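# Put the cover back onto the grey case

## Task

Place the cover back on top of the grey case, keep anything already achieved intact through the end, and finish with both hands holding nothing.

## Robot and tools

Robot: two arms, left_arm (left hand) and right_arm (right hand, the mirror image). Base poses in the scene frame: left_arm at (-0.043, +0.373, 0) m, right_arm at (-0.010, -0.250, 0) m, both turned very slightly about z. A camera stand sits behind the arms.

Scene frame: origin at table height, halfway between the nominal bases; +x points out over the table, +z up, +y toward the left_arm side. Results give each hand point's end_effector_position (m) and end_effector_quat_wxyz in this frame; readings may be off by a few cm, more when reaching far.

Hand point: fixed to the palm, about 0.15 m out from the wrist flange. Its +z runs along the straight fingers, +y leaves the palm, and +x runs across the palm away from the thumb on the right hand (toward the thumb on the left hand). Straight fingertips end 0.06-0.07 m past the point along +z and lie 0.06 m behind it along -y. A wrist bracket on the little-finger side can strike objects.

Row layout: every action row has 28 numbers in [-1, 1], covering both arms even if one is idle. Order: left_arm dx, dy, dz, rx, ry, rz; left hand grasp a, b, c, then 0, 0, 0; left force_limit, speed; then the same 14 for right_arm. dx..rz are an offset, not a pose: they are measured along the Hand target's own axes, starting from the Hand target at the start of that action or move. 1.0 equals 0.6 m of travel or 180 degrees; rx, ry, rz together form one rotation vector. Each row within an action, and each target in a move list, counts from that same start, not from the previous row. Sending the same offset again moves further. All zeros for an arm re-requests its current Hand target.

Hand numbers: a curls index and middle and bends the thumb; b curls ring and little; c swings the thumb in front of the palm. a=b=c=0 is a fully open hand. Places 4-6 must be exactly 0 or the row is rejected. With c=1 the hand can enclose objects about 0.035-0.065 m thick, or a handle down to about 0.025 m. force_limit goes linearly from about 0 N at -1 to 10 N at +1 (15 N for thumb motors). speed rises from near zero at -1 to full at +0.48 and stays full up to +1; use about -0.94 or lower for a gentle close. To keep a grip or leave a hand unchanged, resend its previous a, b, c and settings. Opening: send values more open than hand_measured.

Tools:
- execute_actions(actions, cameras): actions is a list of actions; each action is a table of up to 15 rows, one row per 1/30 s step, the last row repeating to fill 15 steps. An empty list returns camera images. cameras: list of names, ["all"], or [].
- move(target, speed, blend, blocking, cameras): target is one 28-number row or a list of up to 15 rows, all offsets from the current Hand targets. speed in m/s, 0.002 to 4.3, default 0.25 (turning up to twice that in rad/s); one value or one per target. blend in m rounds corners in a list (0 = stop at each). blocking=false returns after about 0.5 s while motion continues. Paths are straight, all arms finish together, no collision avoidance, cap of 10 s.
- wait(seconds 0-10, cameras): lets time pass holding the last commands.
- stop(cameras): brakes a running move.
- zoom_image(camera, region [x0, y0, x1, y1] in pixels, at most 504 by 504): closer look at the newest image of cam_head_left, cam_head_right, cam_high, cam_low, cam_left_wrist or cam_right_wrist.
- show_instructions(): shows the reference pages.
- finished_scene(scene=1): ends the scene for good.

Results: Hand target is the last commanded pose after clipping; the next offsets start from it. The hand point often rests 1-3 cm (up to 5 cm) short, usually low, from friction and weight, which does not mean contact; to close the gap, send the remaining distance. Orientation commands are clipped to within 40 degrees of the measured orientation each step. hand_measured, hand_stopped_by (moving, target, force, stalled, fault) and hand_load_n list six motor values in the order thumb_turn, thumb_bend, index, middle, ring, little; a load near 0 after grasping means the grip is lost. Joint torques are raw and offset. The move line reports done, off_target, moving, held or fault, plus limits such as paced or held.

Cautions: do not let the cover fall or leave anything off the table; avoid fast swings, slams and hard presses, especially into fixed or heavy things, and never squeeze or bump one hand against the other arm. Keep paths away from an arm's own base. Long holding, stretched arms or pushing at unreachable poses heats motors; a MOTOR HOT line warns before the arm drops at 100 °C. Loose objects may be nudged occasionally. Release the cover only once it sits still on the case, then open both hands and move clear before finishing.

Each tool is called as a command line: name --argument value for each argument, lists and objects as JSON in quotes; but a table of rows of numbers goes row by row, as --pt "numbers of a row", without its own name.

Reference images:

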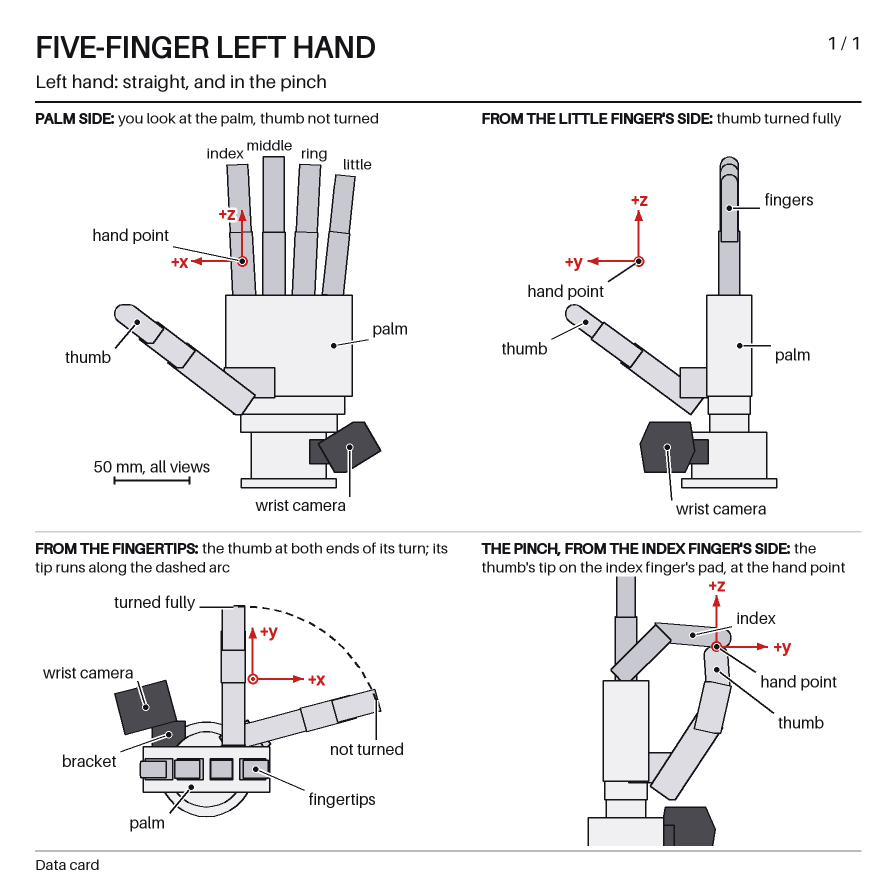

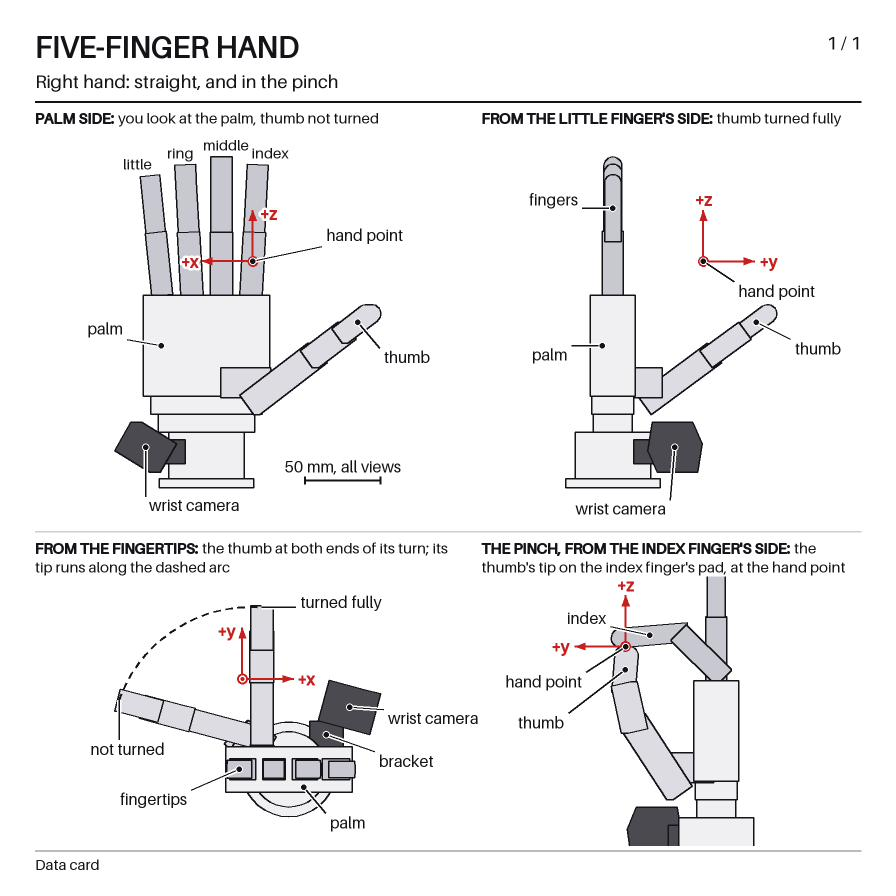

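## Session

execute_actions --actions '[]'

Scene clock: 0.00 s.
left_arm: end_effector_position=(+0.2136, +0.1384, +0.2644) hand_measured=(-1.000, -1.000, -1.000, -1.000, -1.000, -1.000) hand_load_n=(+0.0, +0.0, +0.0, +0.0, +0.0, +0.0) hand_stopped_by=(target, target, target, target, target, target) hand_force_limit=0.00 hand_speed=-0.80 end_effector_quat_wxyz=(-0.075, -0.320, +0.841, -0.429) | right_arm: end_effector_position=(+0.8787, -0.3460, +0.3024) hand_measured=(-1.000, -1.000, -1.000, -1.000, -1.000, -1.000) hand_load_n=(+0.0, +0.0, +0.0, +0.0, +0.0, +0.0) hand_stopped_by=(target, target, target, target, target, target) hand_force_limit=0.00 hand_speed=-0.80 end_effector_quat_wxyz=(+0.178, +0.726, -0.295, +0.595)
Joint positions: left_arm=[-0.285 1.025 0.991 -0.984 0.753 0.301] | right_arm=[0.083 2.357 2.502 -0.458 0.732 -1.262]
Joint velocities: within noise
Joint torques (N m): no reading
Heat: left arm: hottest waist 37 °C; right arm: hottest waist 38 °C.
Hand target: left_arm +0.2192, +0.1367, +0.2736; -0.067, -0.316, +0.841, -0.435 | right_arm +0.8802, -0.3458, +0.3186; +0.172, +0.716, -0.299, +0.606

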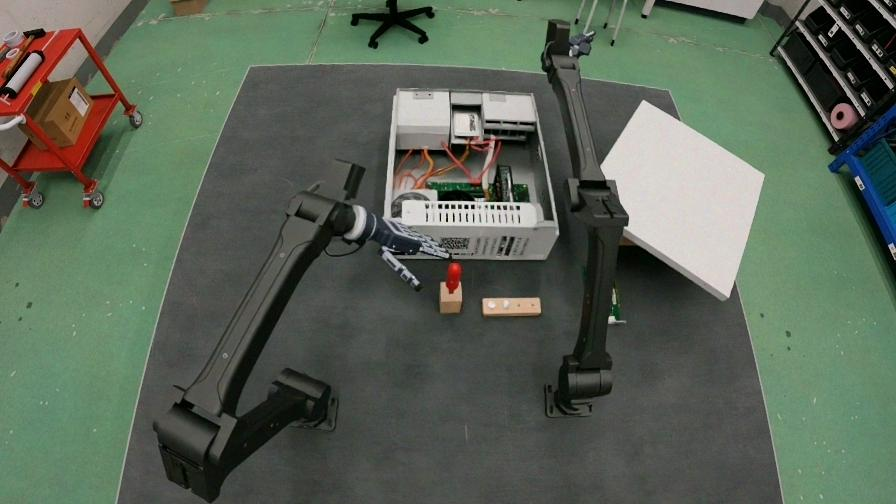

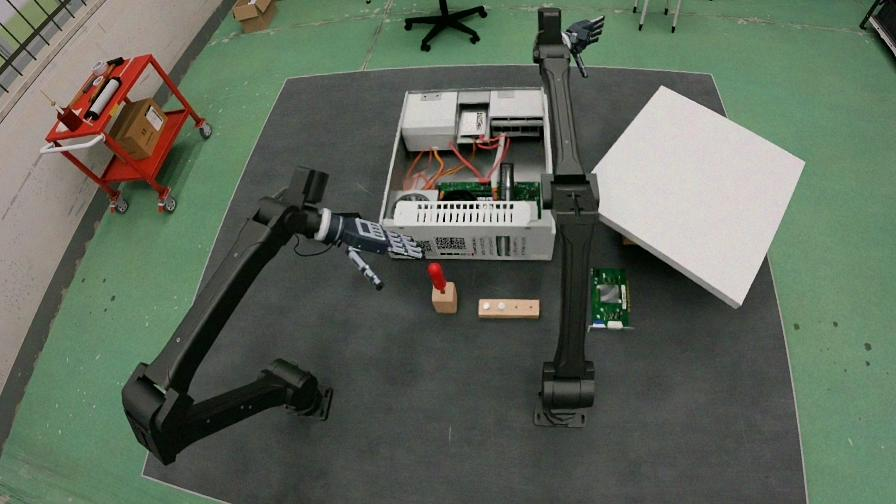

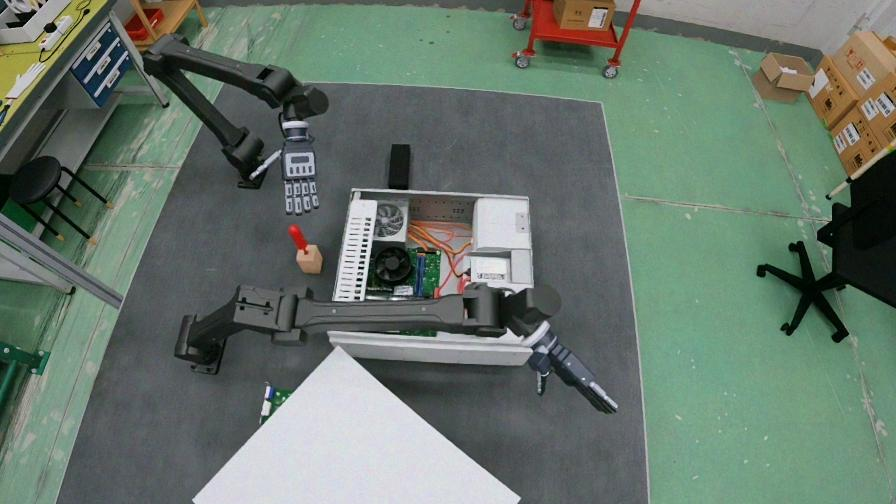

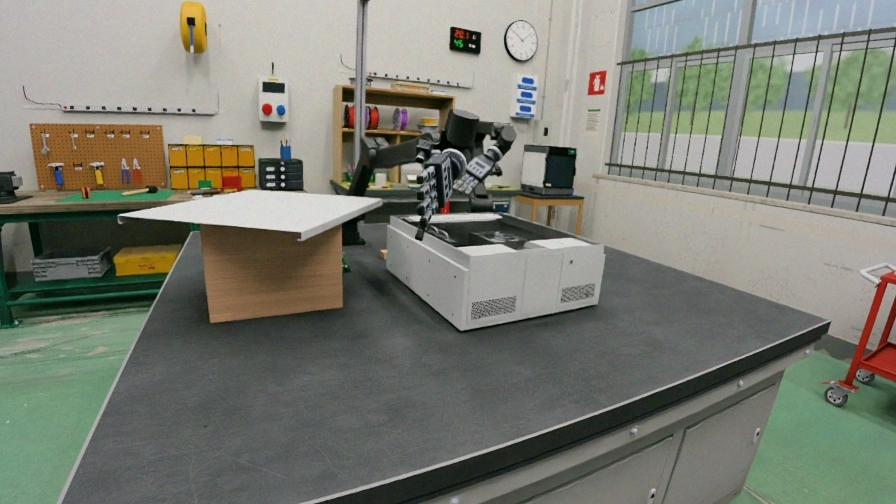

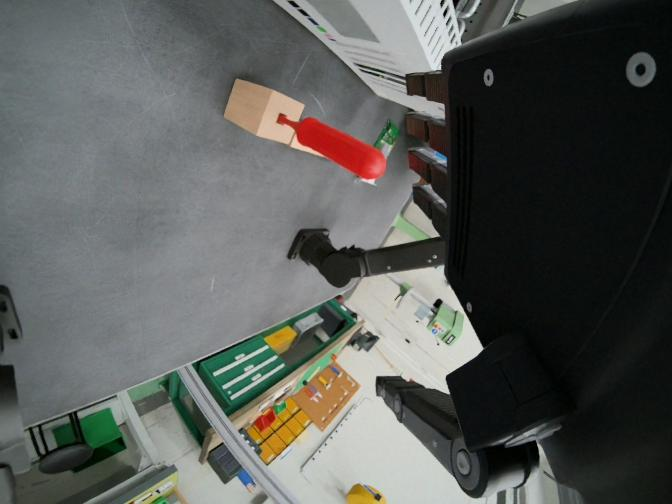

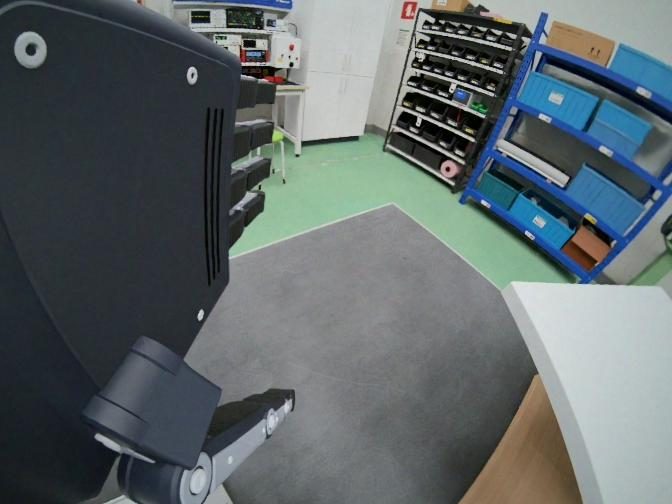

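zoom_image --camera "cam_low" --region '[100, 120, 420, 340]'

zoom_image --camera "cam_low" --region '[370, 150, 640, 340]'

zoom_image --camera "cam_head_right" --region '[360, 60, 830, 350]'

zoom_image --camera "cam_high" --region '[170, 130, 650, 504]'

zoom_image --camera "cam_head_left" --region '[360, 60, 800, 350]'

Scaled by 1.575.

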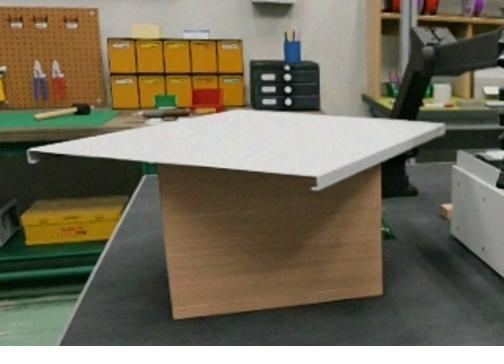

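Scaled by 1.867.

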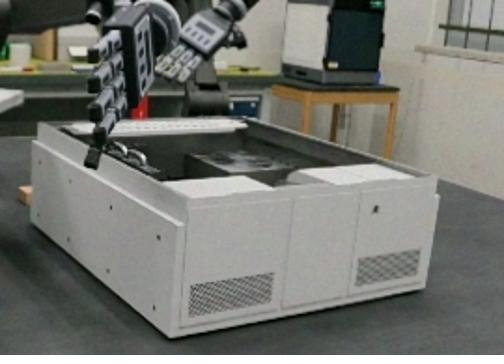

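Scaled by 1.072.

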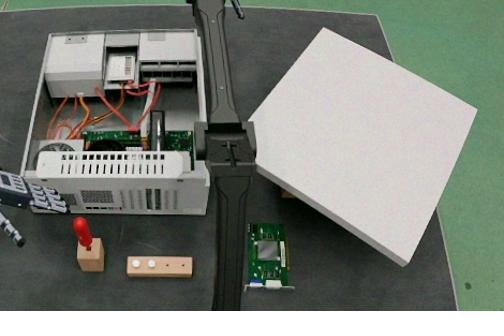

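Scaled by 1.050.

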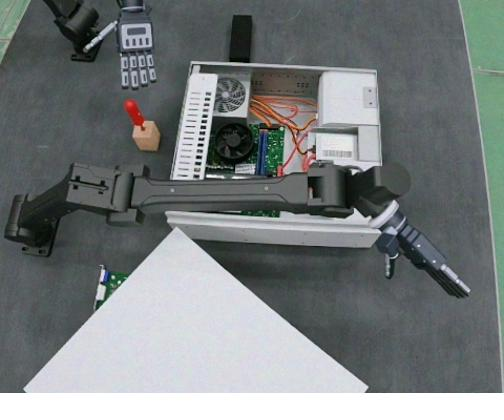

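Scaled by 1.145.

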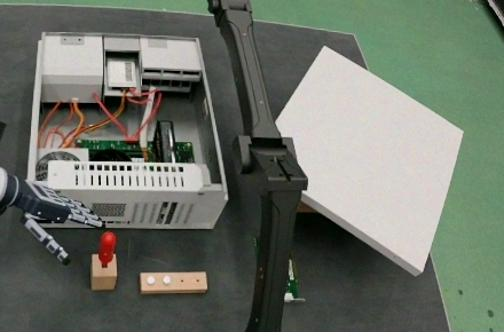

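zoom_image --camera "cam_low" --region '[100, 180, 260, 270]'

zoom_image --camera "cam_low" --region '[260, 180, 400, 260]'

zoom_image --camera "cam_low" --region '[370, 200, 500, 290]'

zoom_image --camera "cam_low" --region '[440, 220, 620, 340]'

zoom_image --camera "cam_head_right" --region '[370, 80, 570, 270]'

zoom_image --camera "cam_right_wrist" --region '[440, 250, 672, 504]'

Scaled by 3.150.

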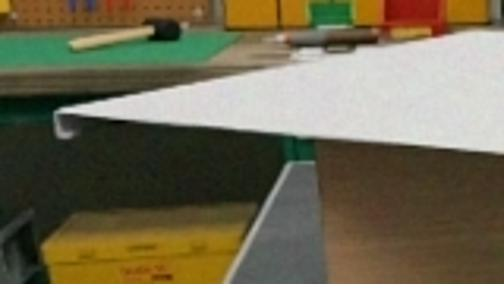

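Scaled by 3.600.

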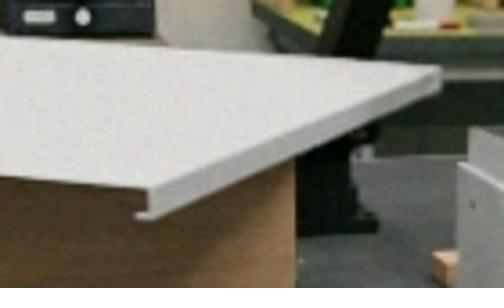

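Scaled by 3.877.

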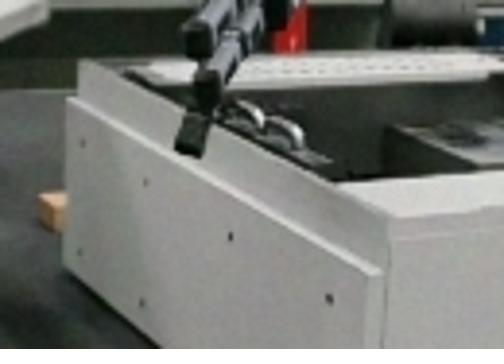

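Scaled by 2.800.

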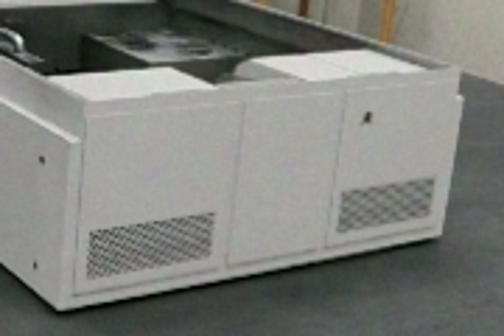

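Scaled by 2.520.

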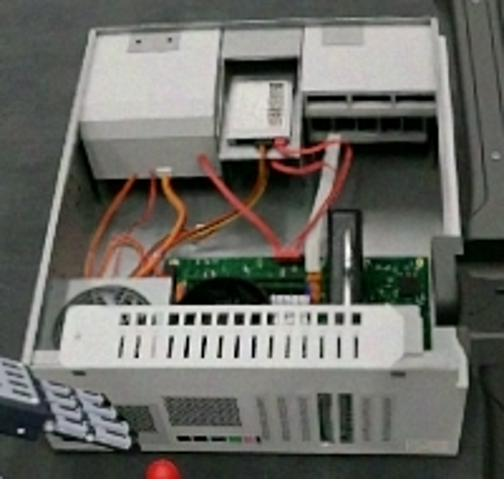

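Scaled by 1.984 from the camera's 672x504 image, which has a finer 960x720 frame.

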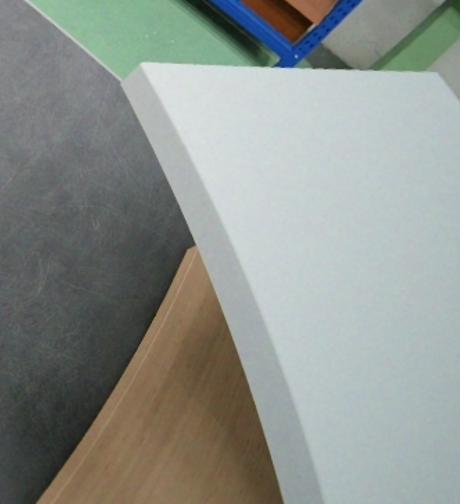

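zoom_image --camera "cam_head_right" --region '[580, 70, 820, 320]'

zoom_image --camera "cam_head_left" --region '[580, 80, 790, 320]'

zoom_image --camera "cam_high" --region '[320, 170, 550, 390]'

zoom_image --camera "cam_high" --region '[180, 330, 540, 504]'

Scaled by 2.016.

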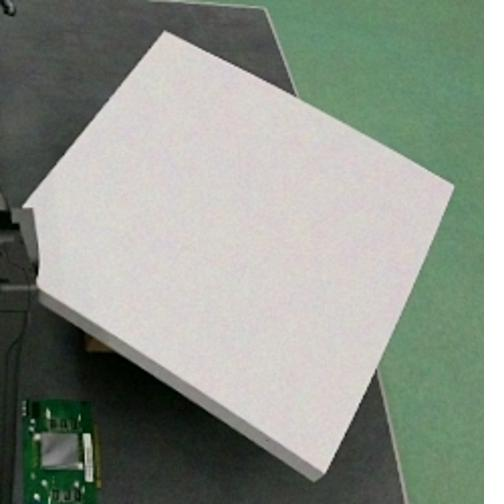

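Scaled by 2.100.

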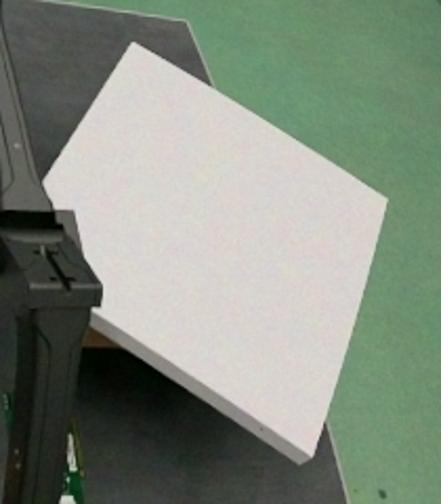

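Scaled by 2.191.

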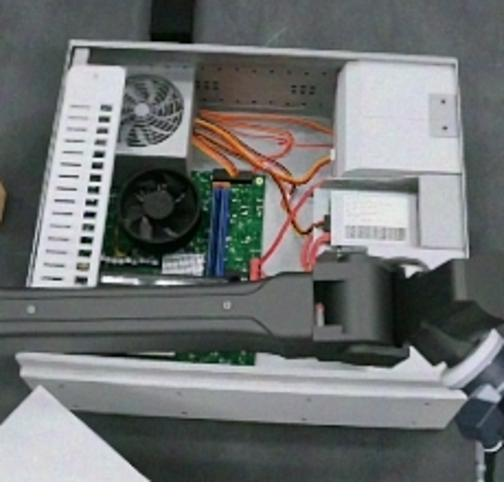

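Scaled by 1.400.

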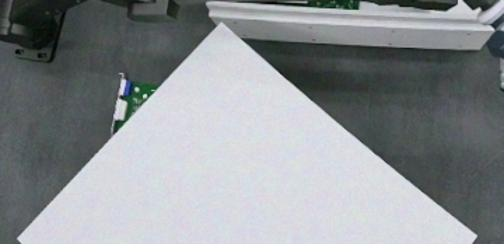

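zoom_image --camera "cam_head_left" --region '[250, 330, 650, 450]'

zoom_image --camera "cam_head_right" --region '[250, 330, 650, 450]'

Scaled by 1.260.

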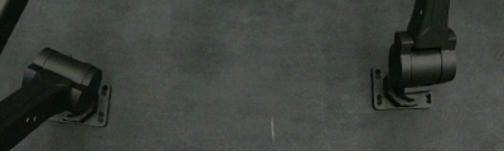

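Scaled by 1.260.

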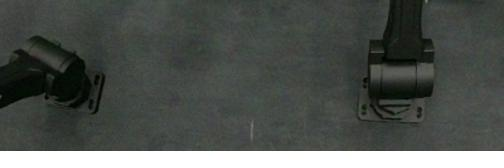

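move --pt "0 0 0 0 0 0 0 0 0 0 0 0 0 -0.8 0.1992 0.2875 -0.2832 -0.069 -0.088 0.4506 0 0 0 0 0 0 0 -0.8" --speed 0.3 --cameras '["cam_head_left","cam_head_right","cam_right_wrist"]'

Scene clock: 552.20 s.
left_arm: end_effector_position=(+0.2136, +0.1384, +0.2644) hand_measured=(-1.000, -1.000, -1.000, -1.000, -1.000, -1.000) hand_load_n=(+0.0, +0.0, +0.0, +0.0, +0.0, +0.0) hand_stopped_by=(target, target, target, target, target, target) hand_force_limit=0.00 hand_speed=-0.80 end_effector_quat_wxyz=(-0.075, -0.320, +0.841, -0.429) | right_arm: end_effector_position=(+0.6547, -0.3964, +0.4541) hand_measured=(-1.000, -1.000, -1.000, -1.000, -1.000, -1.000) hand_load_n=(+0.0, +0.0, +0.0, +0.0, +0.0, +0.0) hand_stopped_by=(target, target, target, target, target, target) hand_force_limit=0.00 hand_speed=-0.80 end_effector_quat_wxyz=(+0.233, -0.405, +0.761, -0.449)
Joint positions: left_arm=[-0.285 1.025 0.991 -0.984 0.753 0.301] | right_arm=[-0.166 1.655 2.026 -0.924 0.375 0.212]
Joint torques (N m): left_arm=[1.14 -4.13 10.71 1.13 0.75 0.08] | right_arm=[-0.15 -16.38 9.33 1.28 -0.03 0.19]
Heat: left arm: hottest elbow 44 °C; right arm: hottest elbow 52 °C.
Hand target: left_arm +0.2192, +0.1367, +0.2736; -0.067, -0.316, +0.841, -0.435 | right_arm +0.6504, -0.4000, +0.4497; +0.230, -0.400, +0.768, -0.443
Off the commanded pose: left_arm 0.011 m, 1 deg | right_arm 0.007 m, 1 deg.
move: off_target (left_arm)
Images, in order (width x height): cam_head_left 896x504, cam_head_right 896x504, cam_right_wrist 672x504.

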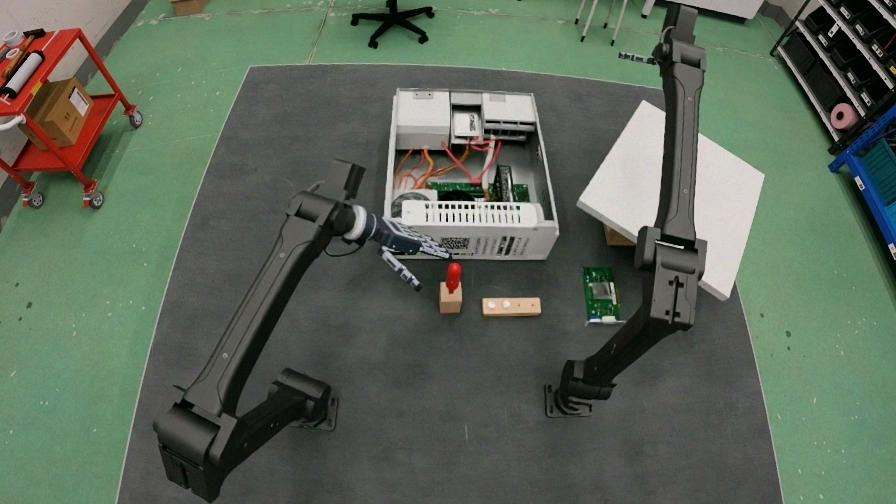

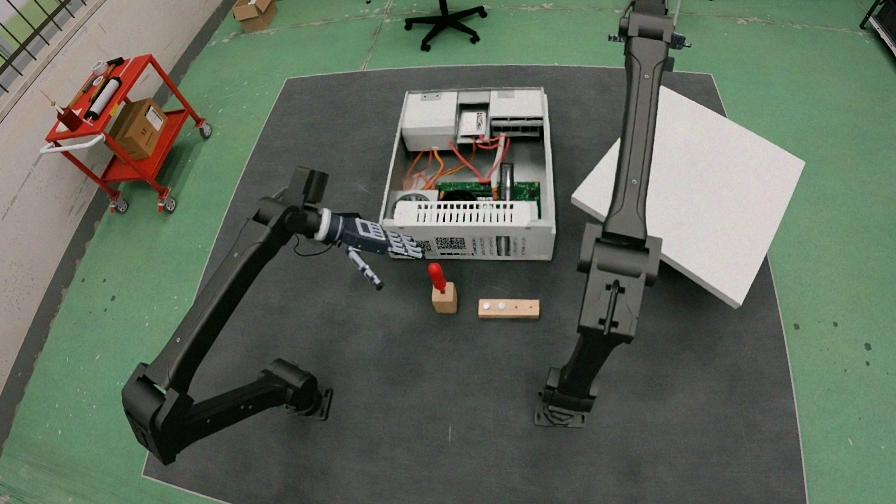

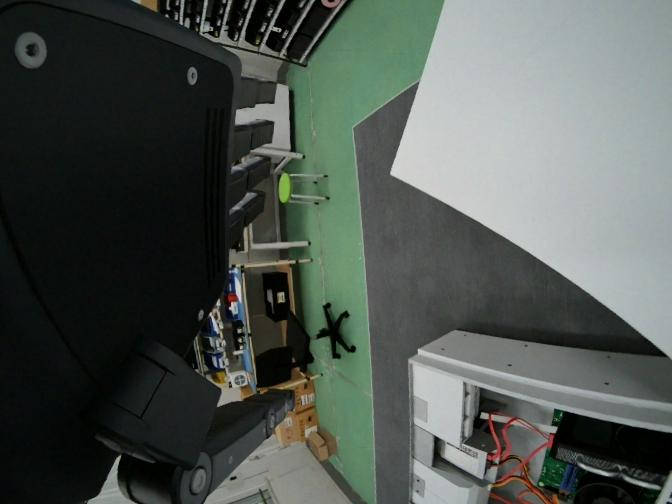

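move --pt "0 0 0 0 0 0 0 0 0 0 0 0 0 -0.8 0.949 0.067 -0.016 0 0 0 0 0 0 0 0 0 0 -0.8" --pt "0 0 0 0 0 0 0 0 0 0 0 0 0 -0.8 0.979 0.044 0.324 0 0 0.5 0 0 0 0 0 0 0 -0.8" --speed 0.3 --blend 0.05 --cameras '["cam_head_left","cam_head_right","cam_low","cam_right_wrist"]'

Scene clock: 576.97 s.
left_arm: end_effector_position=(+0.2136, +0.1384, +0.2644) hand_measured=(-1.000, -1.000, -1.000, -1.000, -1.000, -1.000) hand_load_n=(+0.0, +0.0, +0.0, +0.0, +0.0, +0.0) hand_stopped_by=(target, target, target, target, target, target) hand_force_limit=0.00 hand_speed=-0.80 end_effector_quat_wxyz=(-0.075, -0.320, +0.841, -0.429) | right_arm: end_effector_position=(+0.4271, -0.9591, +0.2979) hand_measured=(-1.000, -1.000, -1.000, -1.000, -1.000, -1.000) hand_load_n=(+0.0, +0.0, +0.0, +0.0, +0.0, +0.0) hand_stopped_by=(target, target, target, target, target, target) hand_force_limit=0.00 hand_speed=-0.80 end_effector_quat_wxyz=(+0.455, +0.272, +0.838, -0.130)
Joint positions: left_arm=[-0.285 1.025 0.991 -0.984 0.753 0.301] | right_arm=[-1.197 2.078 2.066 -0.666 -0.497 1.24]
Joint torques (N m): left_arm=[1.14 -3.9 10.73 1.11 0.77 0.1] | right_arm=[2.32 -20.78 16.72 2.43 -0.27 0.25]
Heat: left arm: hottest elbow 44 °C; right arm: hottest elbow 49 °C.
Hand target: left_arm +0.2192, +0.1367, +0.2736; -0.067, -0.316, +0.841, -0.435 | right_arm +0.4410, -0.9703, +0.3299; +0.477, +0.260, +0.826, -0.150
Off the commanded pose: left_arm 0.011 m, 1 deg | right_arm 0.037 m, 4 deg.
move: off_target (left_arm, right_arm)
Images, in order (width x height): cam_head_left 896x504, cam_head_right 896x504, cam_low 896x504, cam_right_wrist 672x504.

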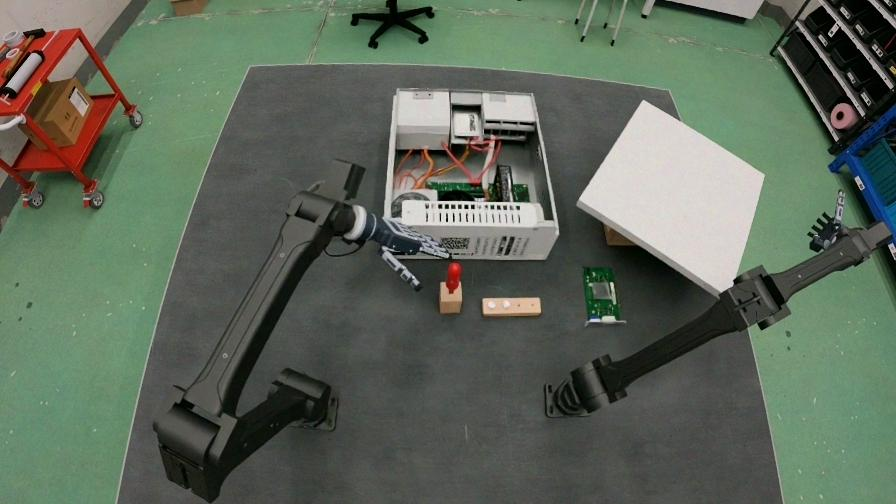

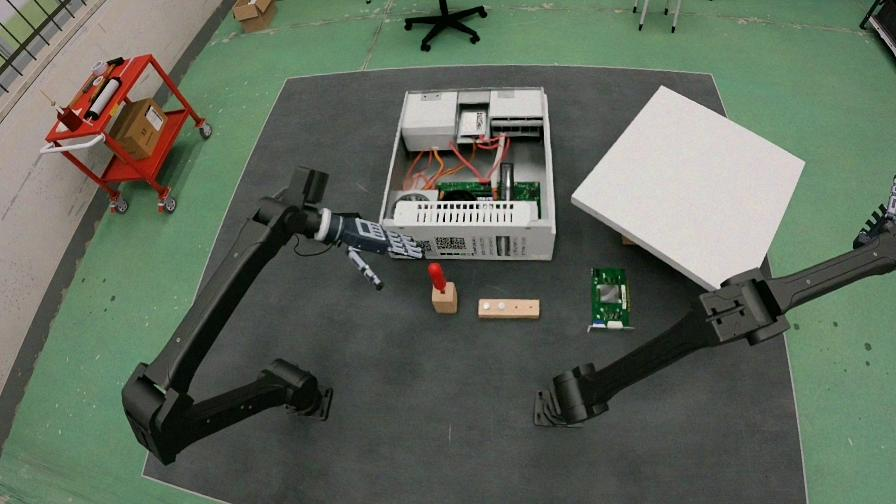

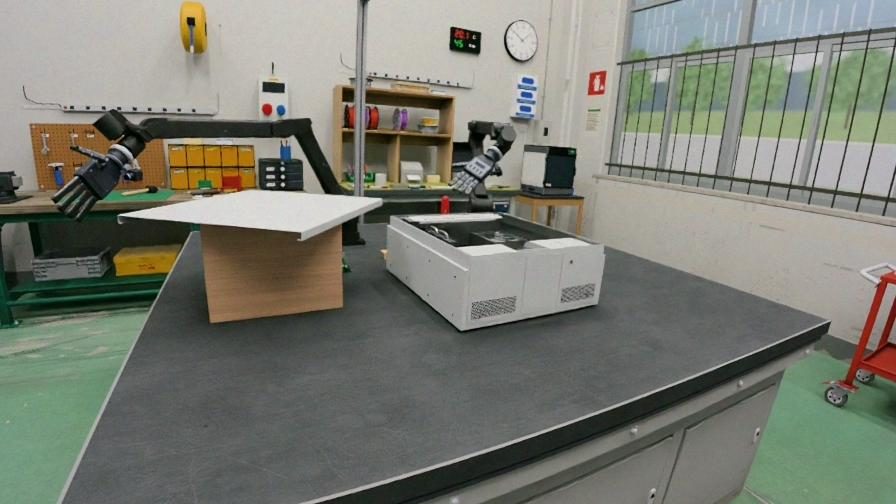

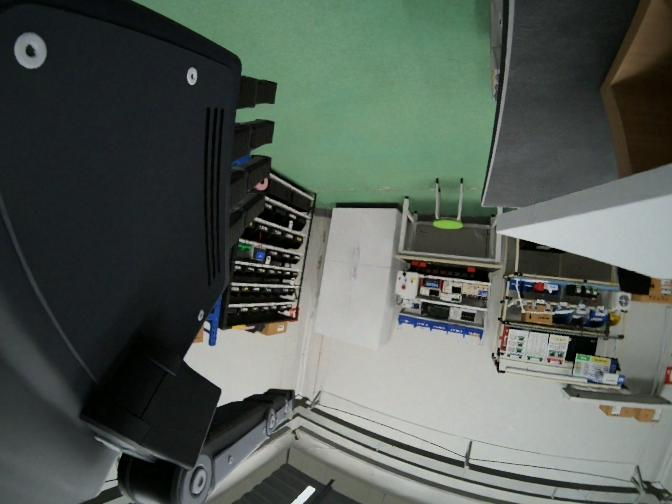

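zoom_image --camera "cam_right_wrist" --region '[480, 0, 672, 280]'

zoom_image --camera "cam_low" --region '[40, 90, 390, 330]'

zoom_image --camera "cam_head_left" --region '[560, 90, 896, 310]'

Scaled by 1.800 from the camera's 672x504 image, which has a finer 960x720 frame.

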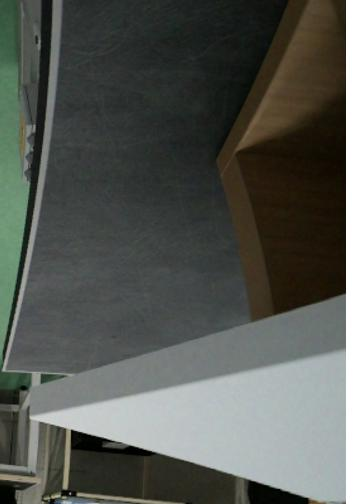

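Scaled by 1.440.

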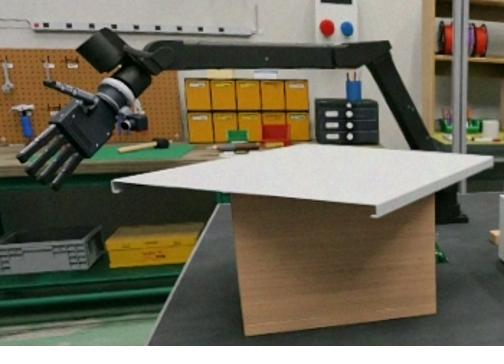

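Scaled by 1.500.

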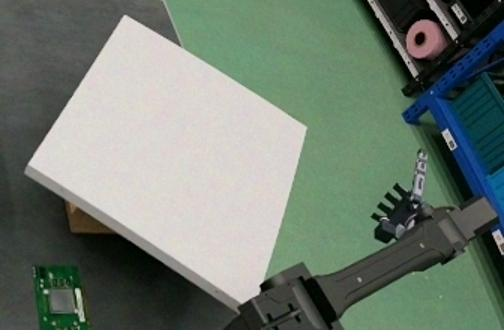

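zoom_image --camera "cam_head_left" --region '[570, 190, 650, 260]'

zoom_image --camera "cam_head_right" --region '[565, 180, 725, 300]'

Scaled by 6.300.

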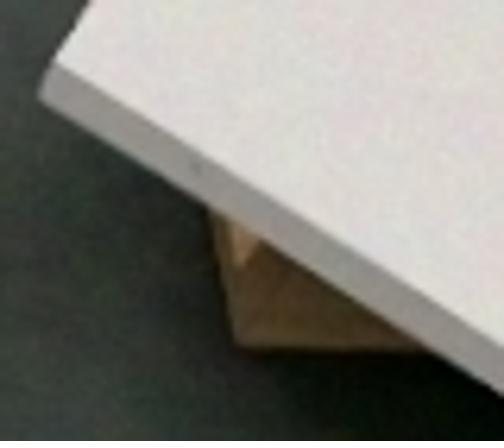

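Scaled by 3.150.

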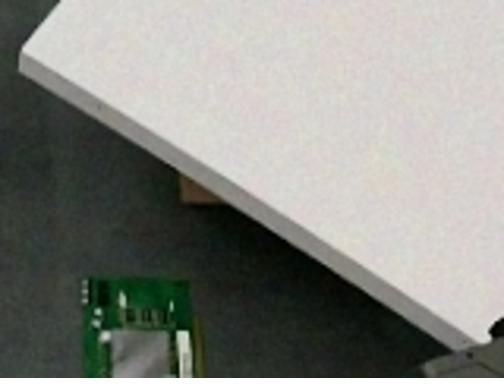

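move --pt "0.019 -0.523 0.256 0.17 -0.114 -0.477 0 0 0.4 0 0 0 0 -0.3 0.094 0.06 0.075 0 0.055 0 0 0 0.4 0 0 0 0 -0.3" --pt "0.01 -0.5835 0.509 0.17 -0.114 -0.477 0 0 0.4 0 0 0 0 -0.3 0.188 0.119 0.151 0 0.111 0 0 0 0.4 0 0 0 0 -0.3" --speed 0.25 --blend 0.04 --cameras '["all"]'

Scene clock: 752.33 s.
left_arm: end_effector_position=(+0.4610, -0.2360, +0.3042) hand_measured=(-0.200, -0.860, -1.000, -1.000, -1.000, -1.000) hand_load_n=(-0.5, +0.0, +0.0, +0.0, +0.0, +0.0) hand_stopped_by=(target, target, target, target, target, target) hand_force_limit=0.00 hand_speed=-0.30 end_effector_quat_wxyz=(+0.115, +0.871, -0.281, +0.386) | right_arm: end_effector_position=(+0.4892, -0.9148, +0.1637) hand_measured=(-0.200, -0.860, -1.000, -1.000, -1.000, -1.000) hand_load_n=(+0.0, +0.0, +0.5, +0.0, +0.0, +0.0) hand_stopped_by=(target, target, target, target, target, target) hand_force_limit=0.00 hand_speed=-0.30 end_effector_quat_wxyz=(+0.312, +0.296, +0.898, -0.087)
Joint positions: left_arm=[-0.821 1.822 1.781 -0.718 -0.187 -1.723] | right_arm=[-1.066 2.196 2.091 -0.862 -0.287 1.228]
Joint torques (N m): left_arm=[0.67 -17.49 14.27 1.51 -0.06 -0.04] | right_arm=[1.85 -22.36 16.1 0.96 -0.19 -0.12]
Heat: left arm: hottest elbow 45 °C; right arm: hottest elbow 59 °C.
Hand target: left_arm +0.4701, -0.2503, +0.3298; +0.127, +0.864, -0.272, +0.403 | right_arm +0.4999, -0.9245, +0.1871; +0.326, +0.282, +0.896, -0.103
Off the commanded pose: left_arm 0.031 m, 3 deg | right_arm 0.027 m, 3 deg.
move: off_target (left_arm, right_arm)

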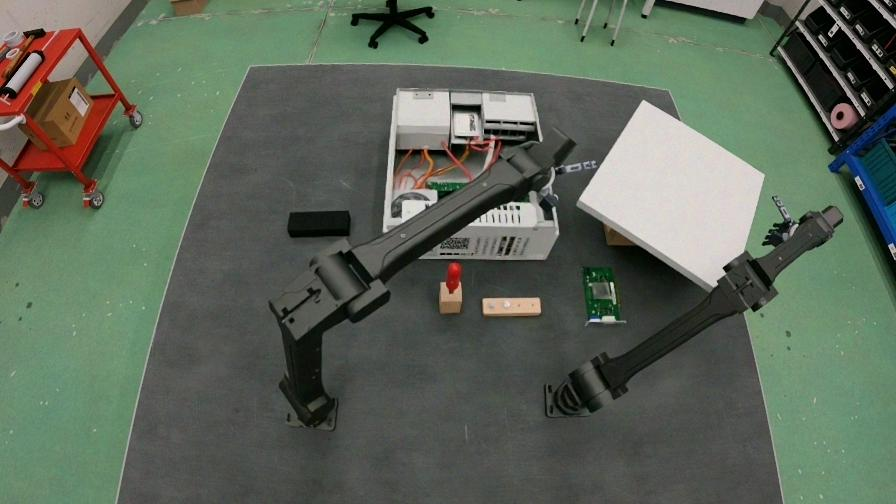

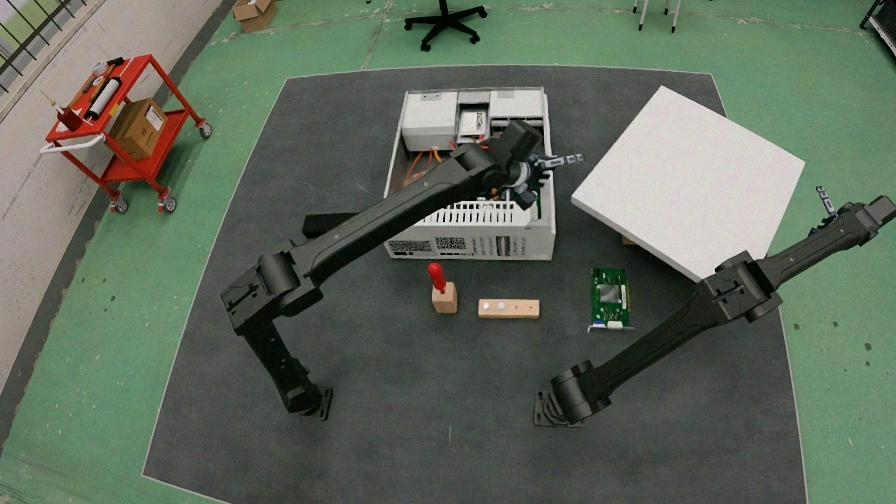

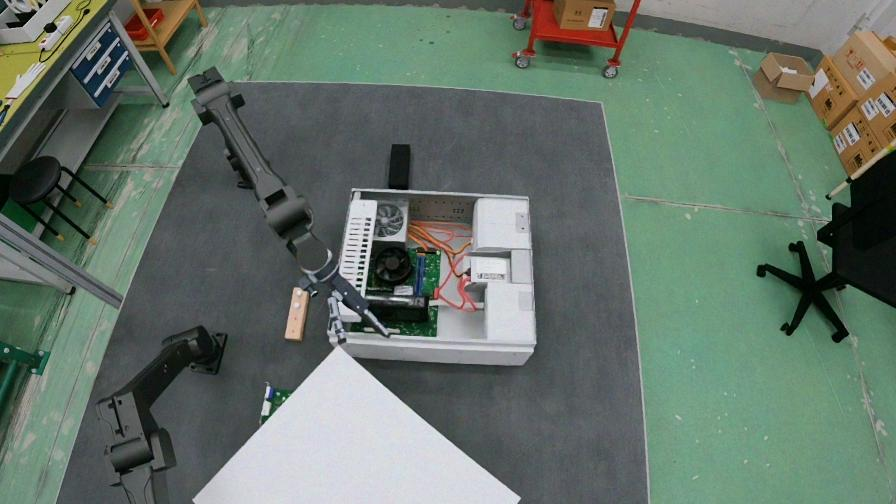

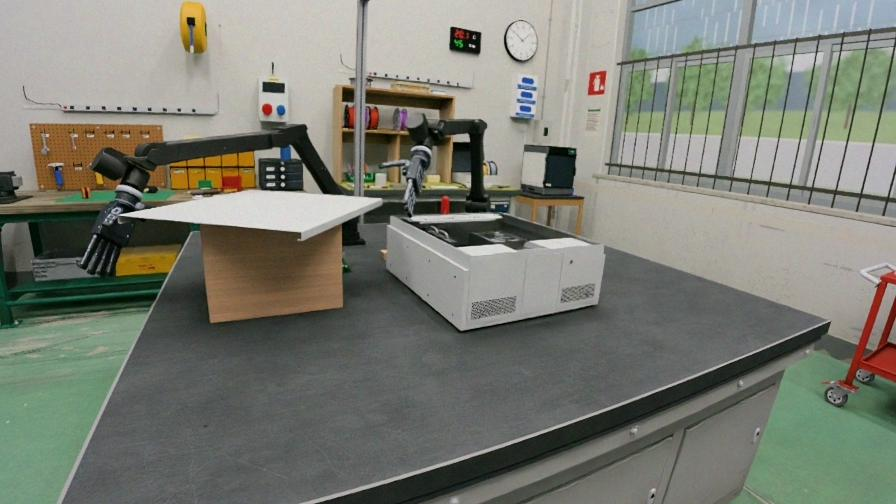

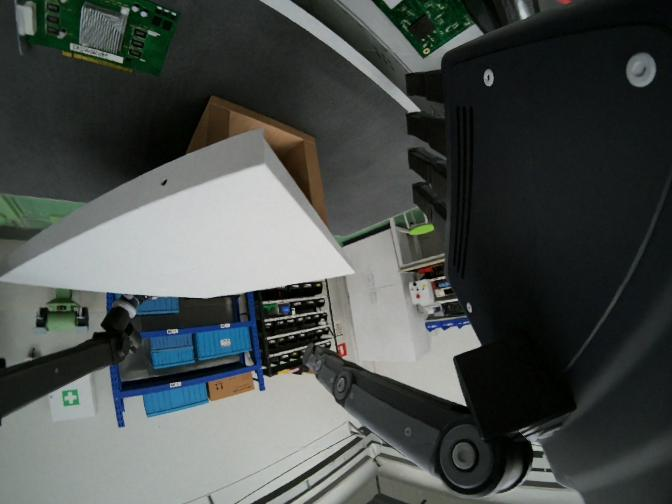

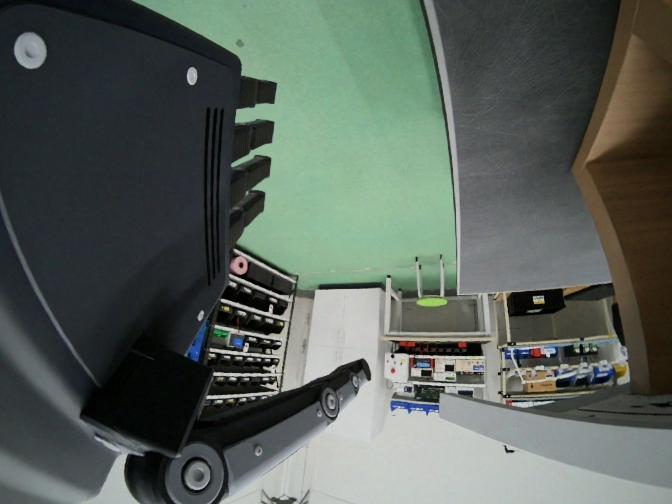

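zoom_image --camera "cam_left_wrist" --region '[0, 60, 440, 320]'

zoom_image --camera "cam_right_wrist" --region '[400, 240, 672, 504]'

zoom_image --camera "cam_low" --region '[60, 110, 400, 330]'

Scaled by 1.145 from the camera's 672x504 image, which has a finer 960x720 frame.

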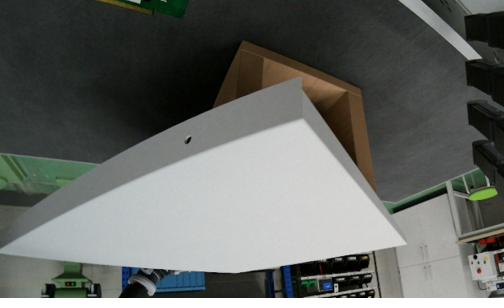

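Scaled by 1.853 from the camera's 672x504 image, which has a finer 960x720 frame.

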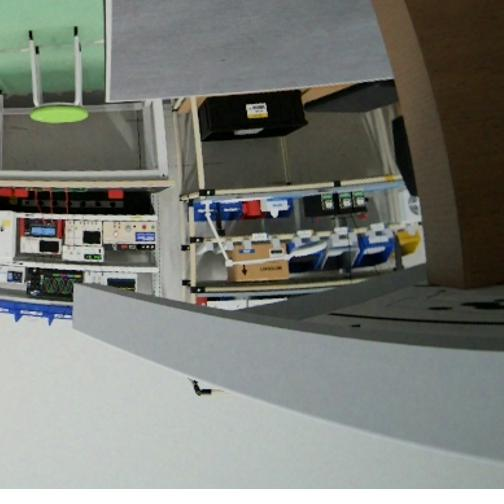

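Scaled by 1.482.

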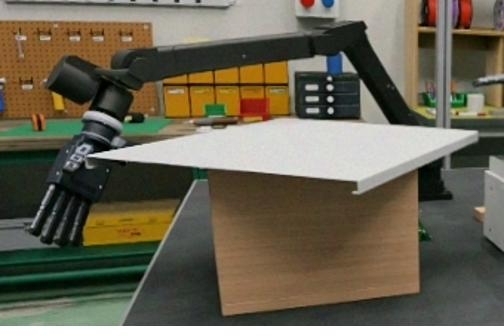

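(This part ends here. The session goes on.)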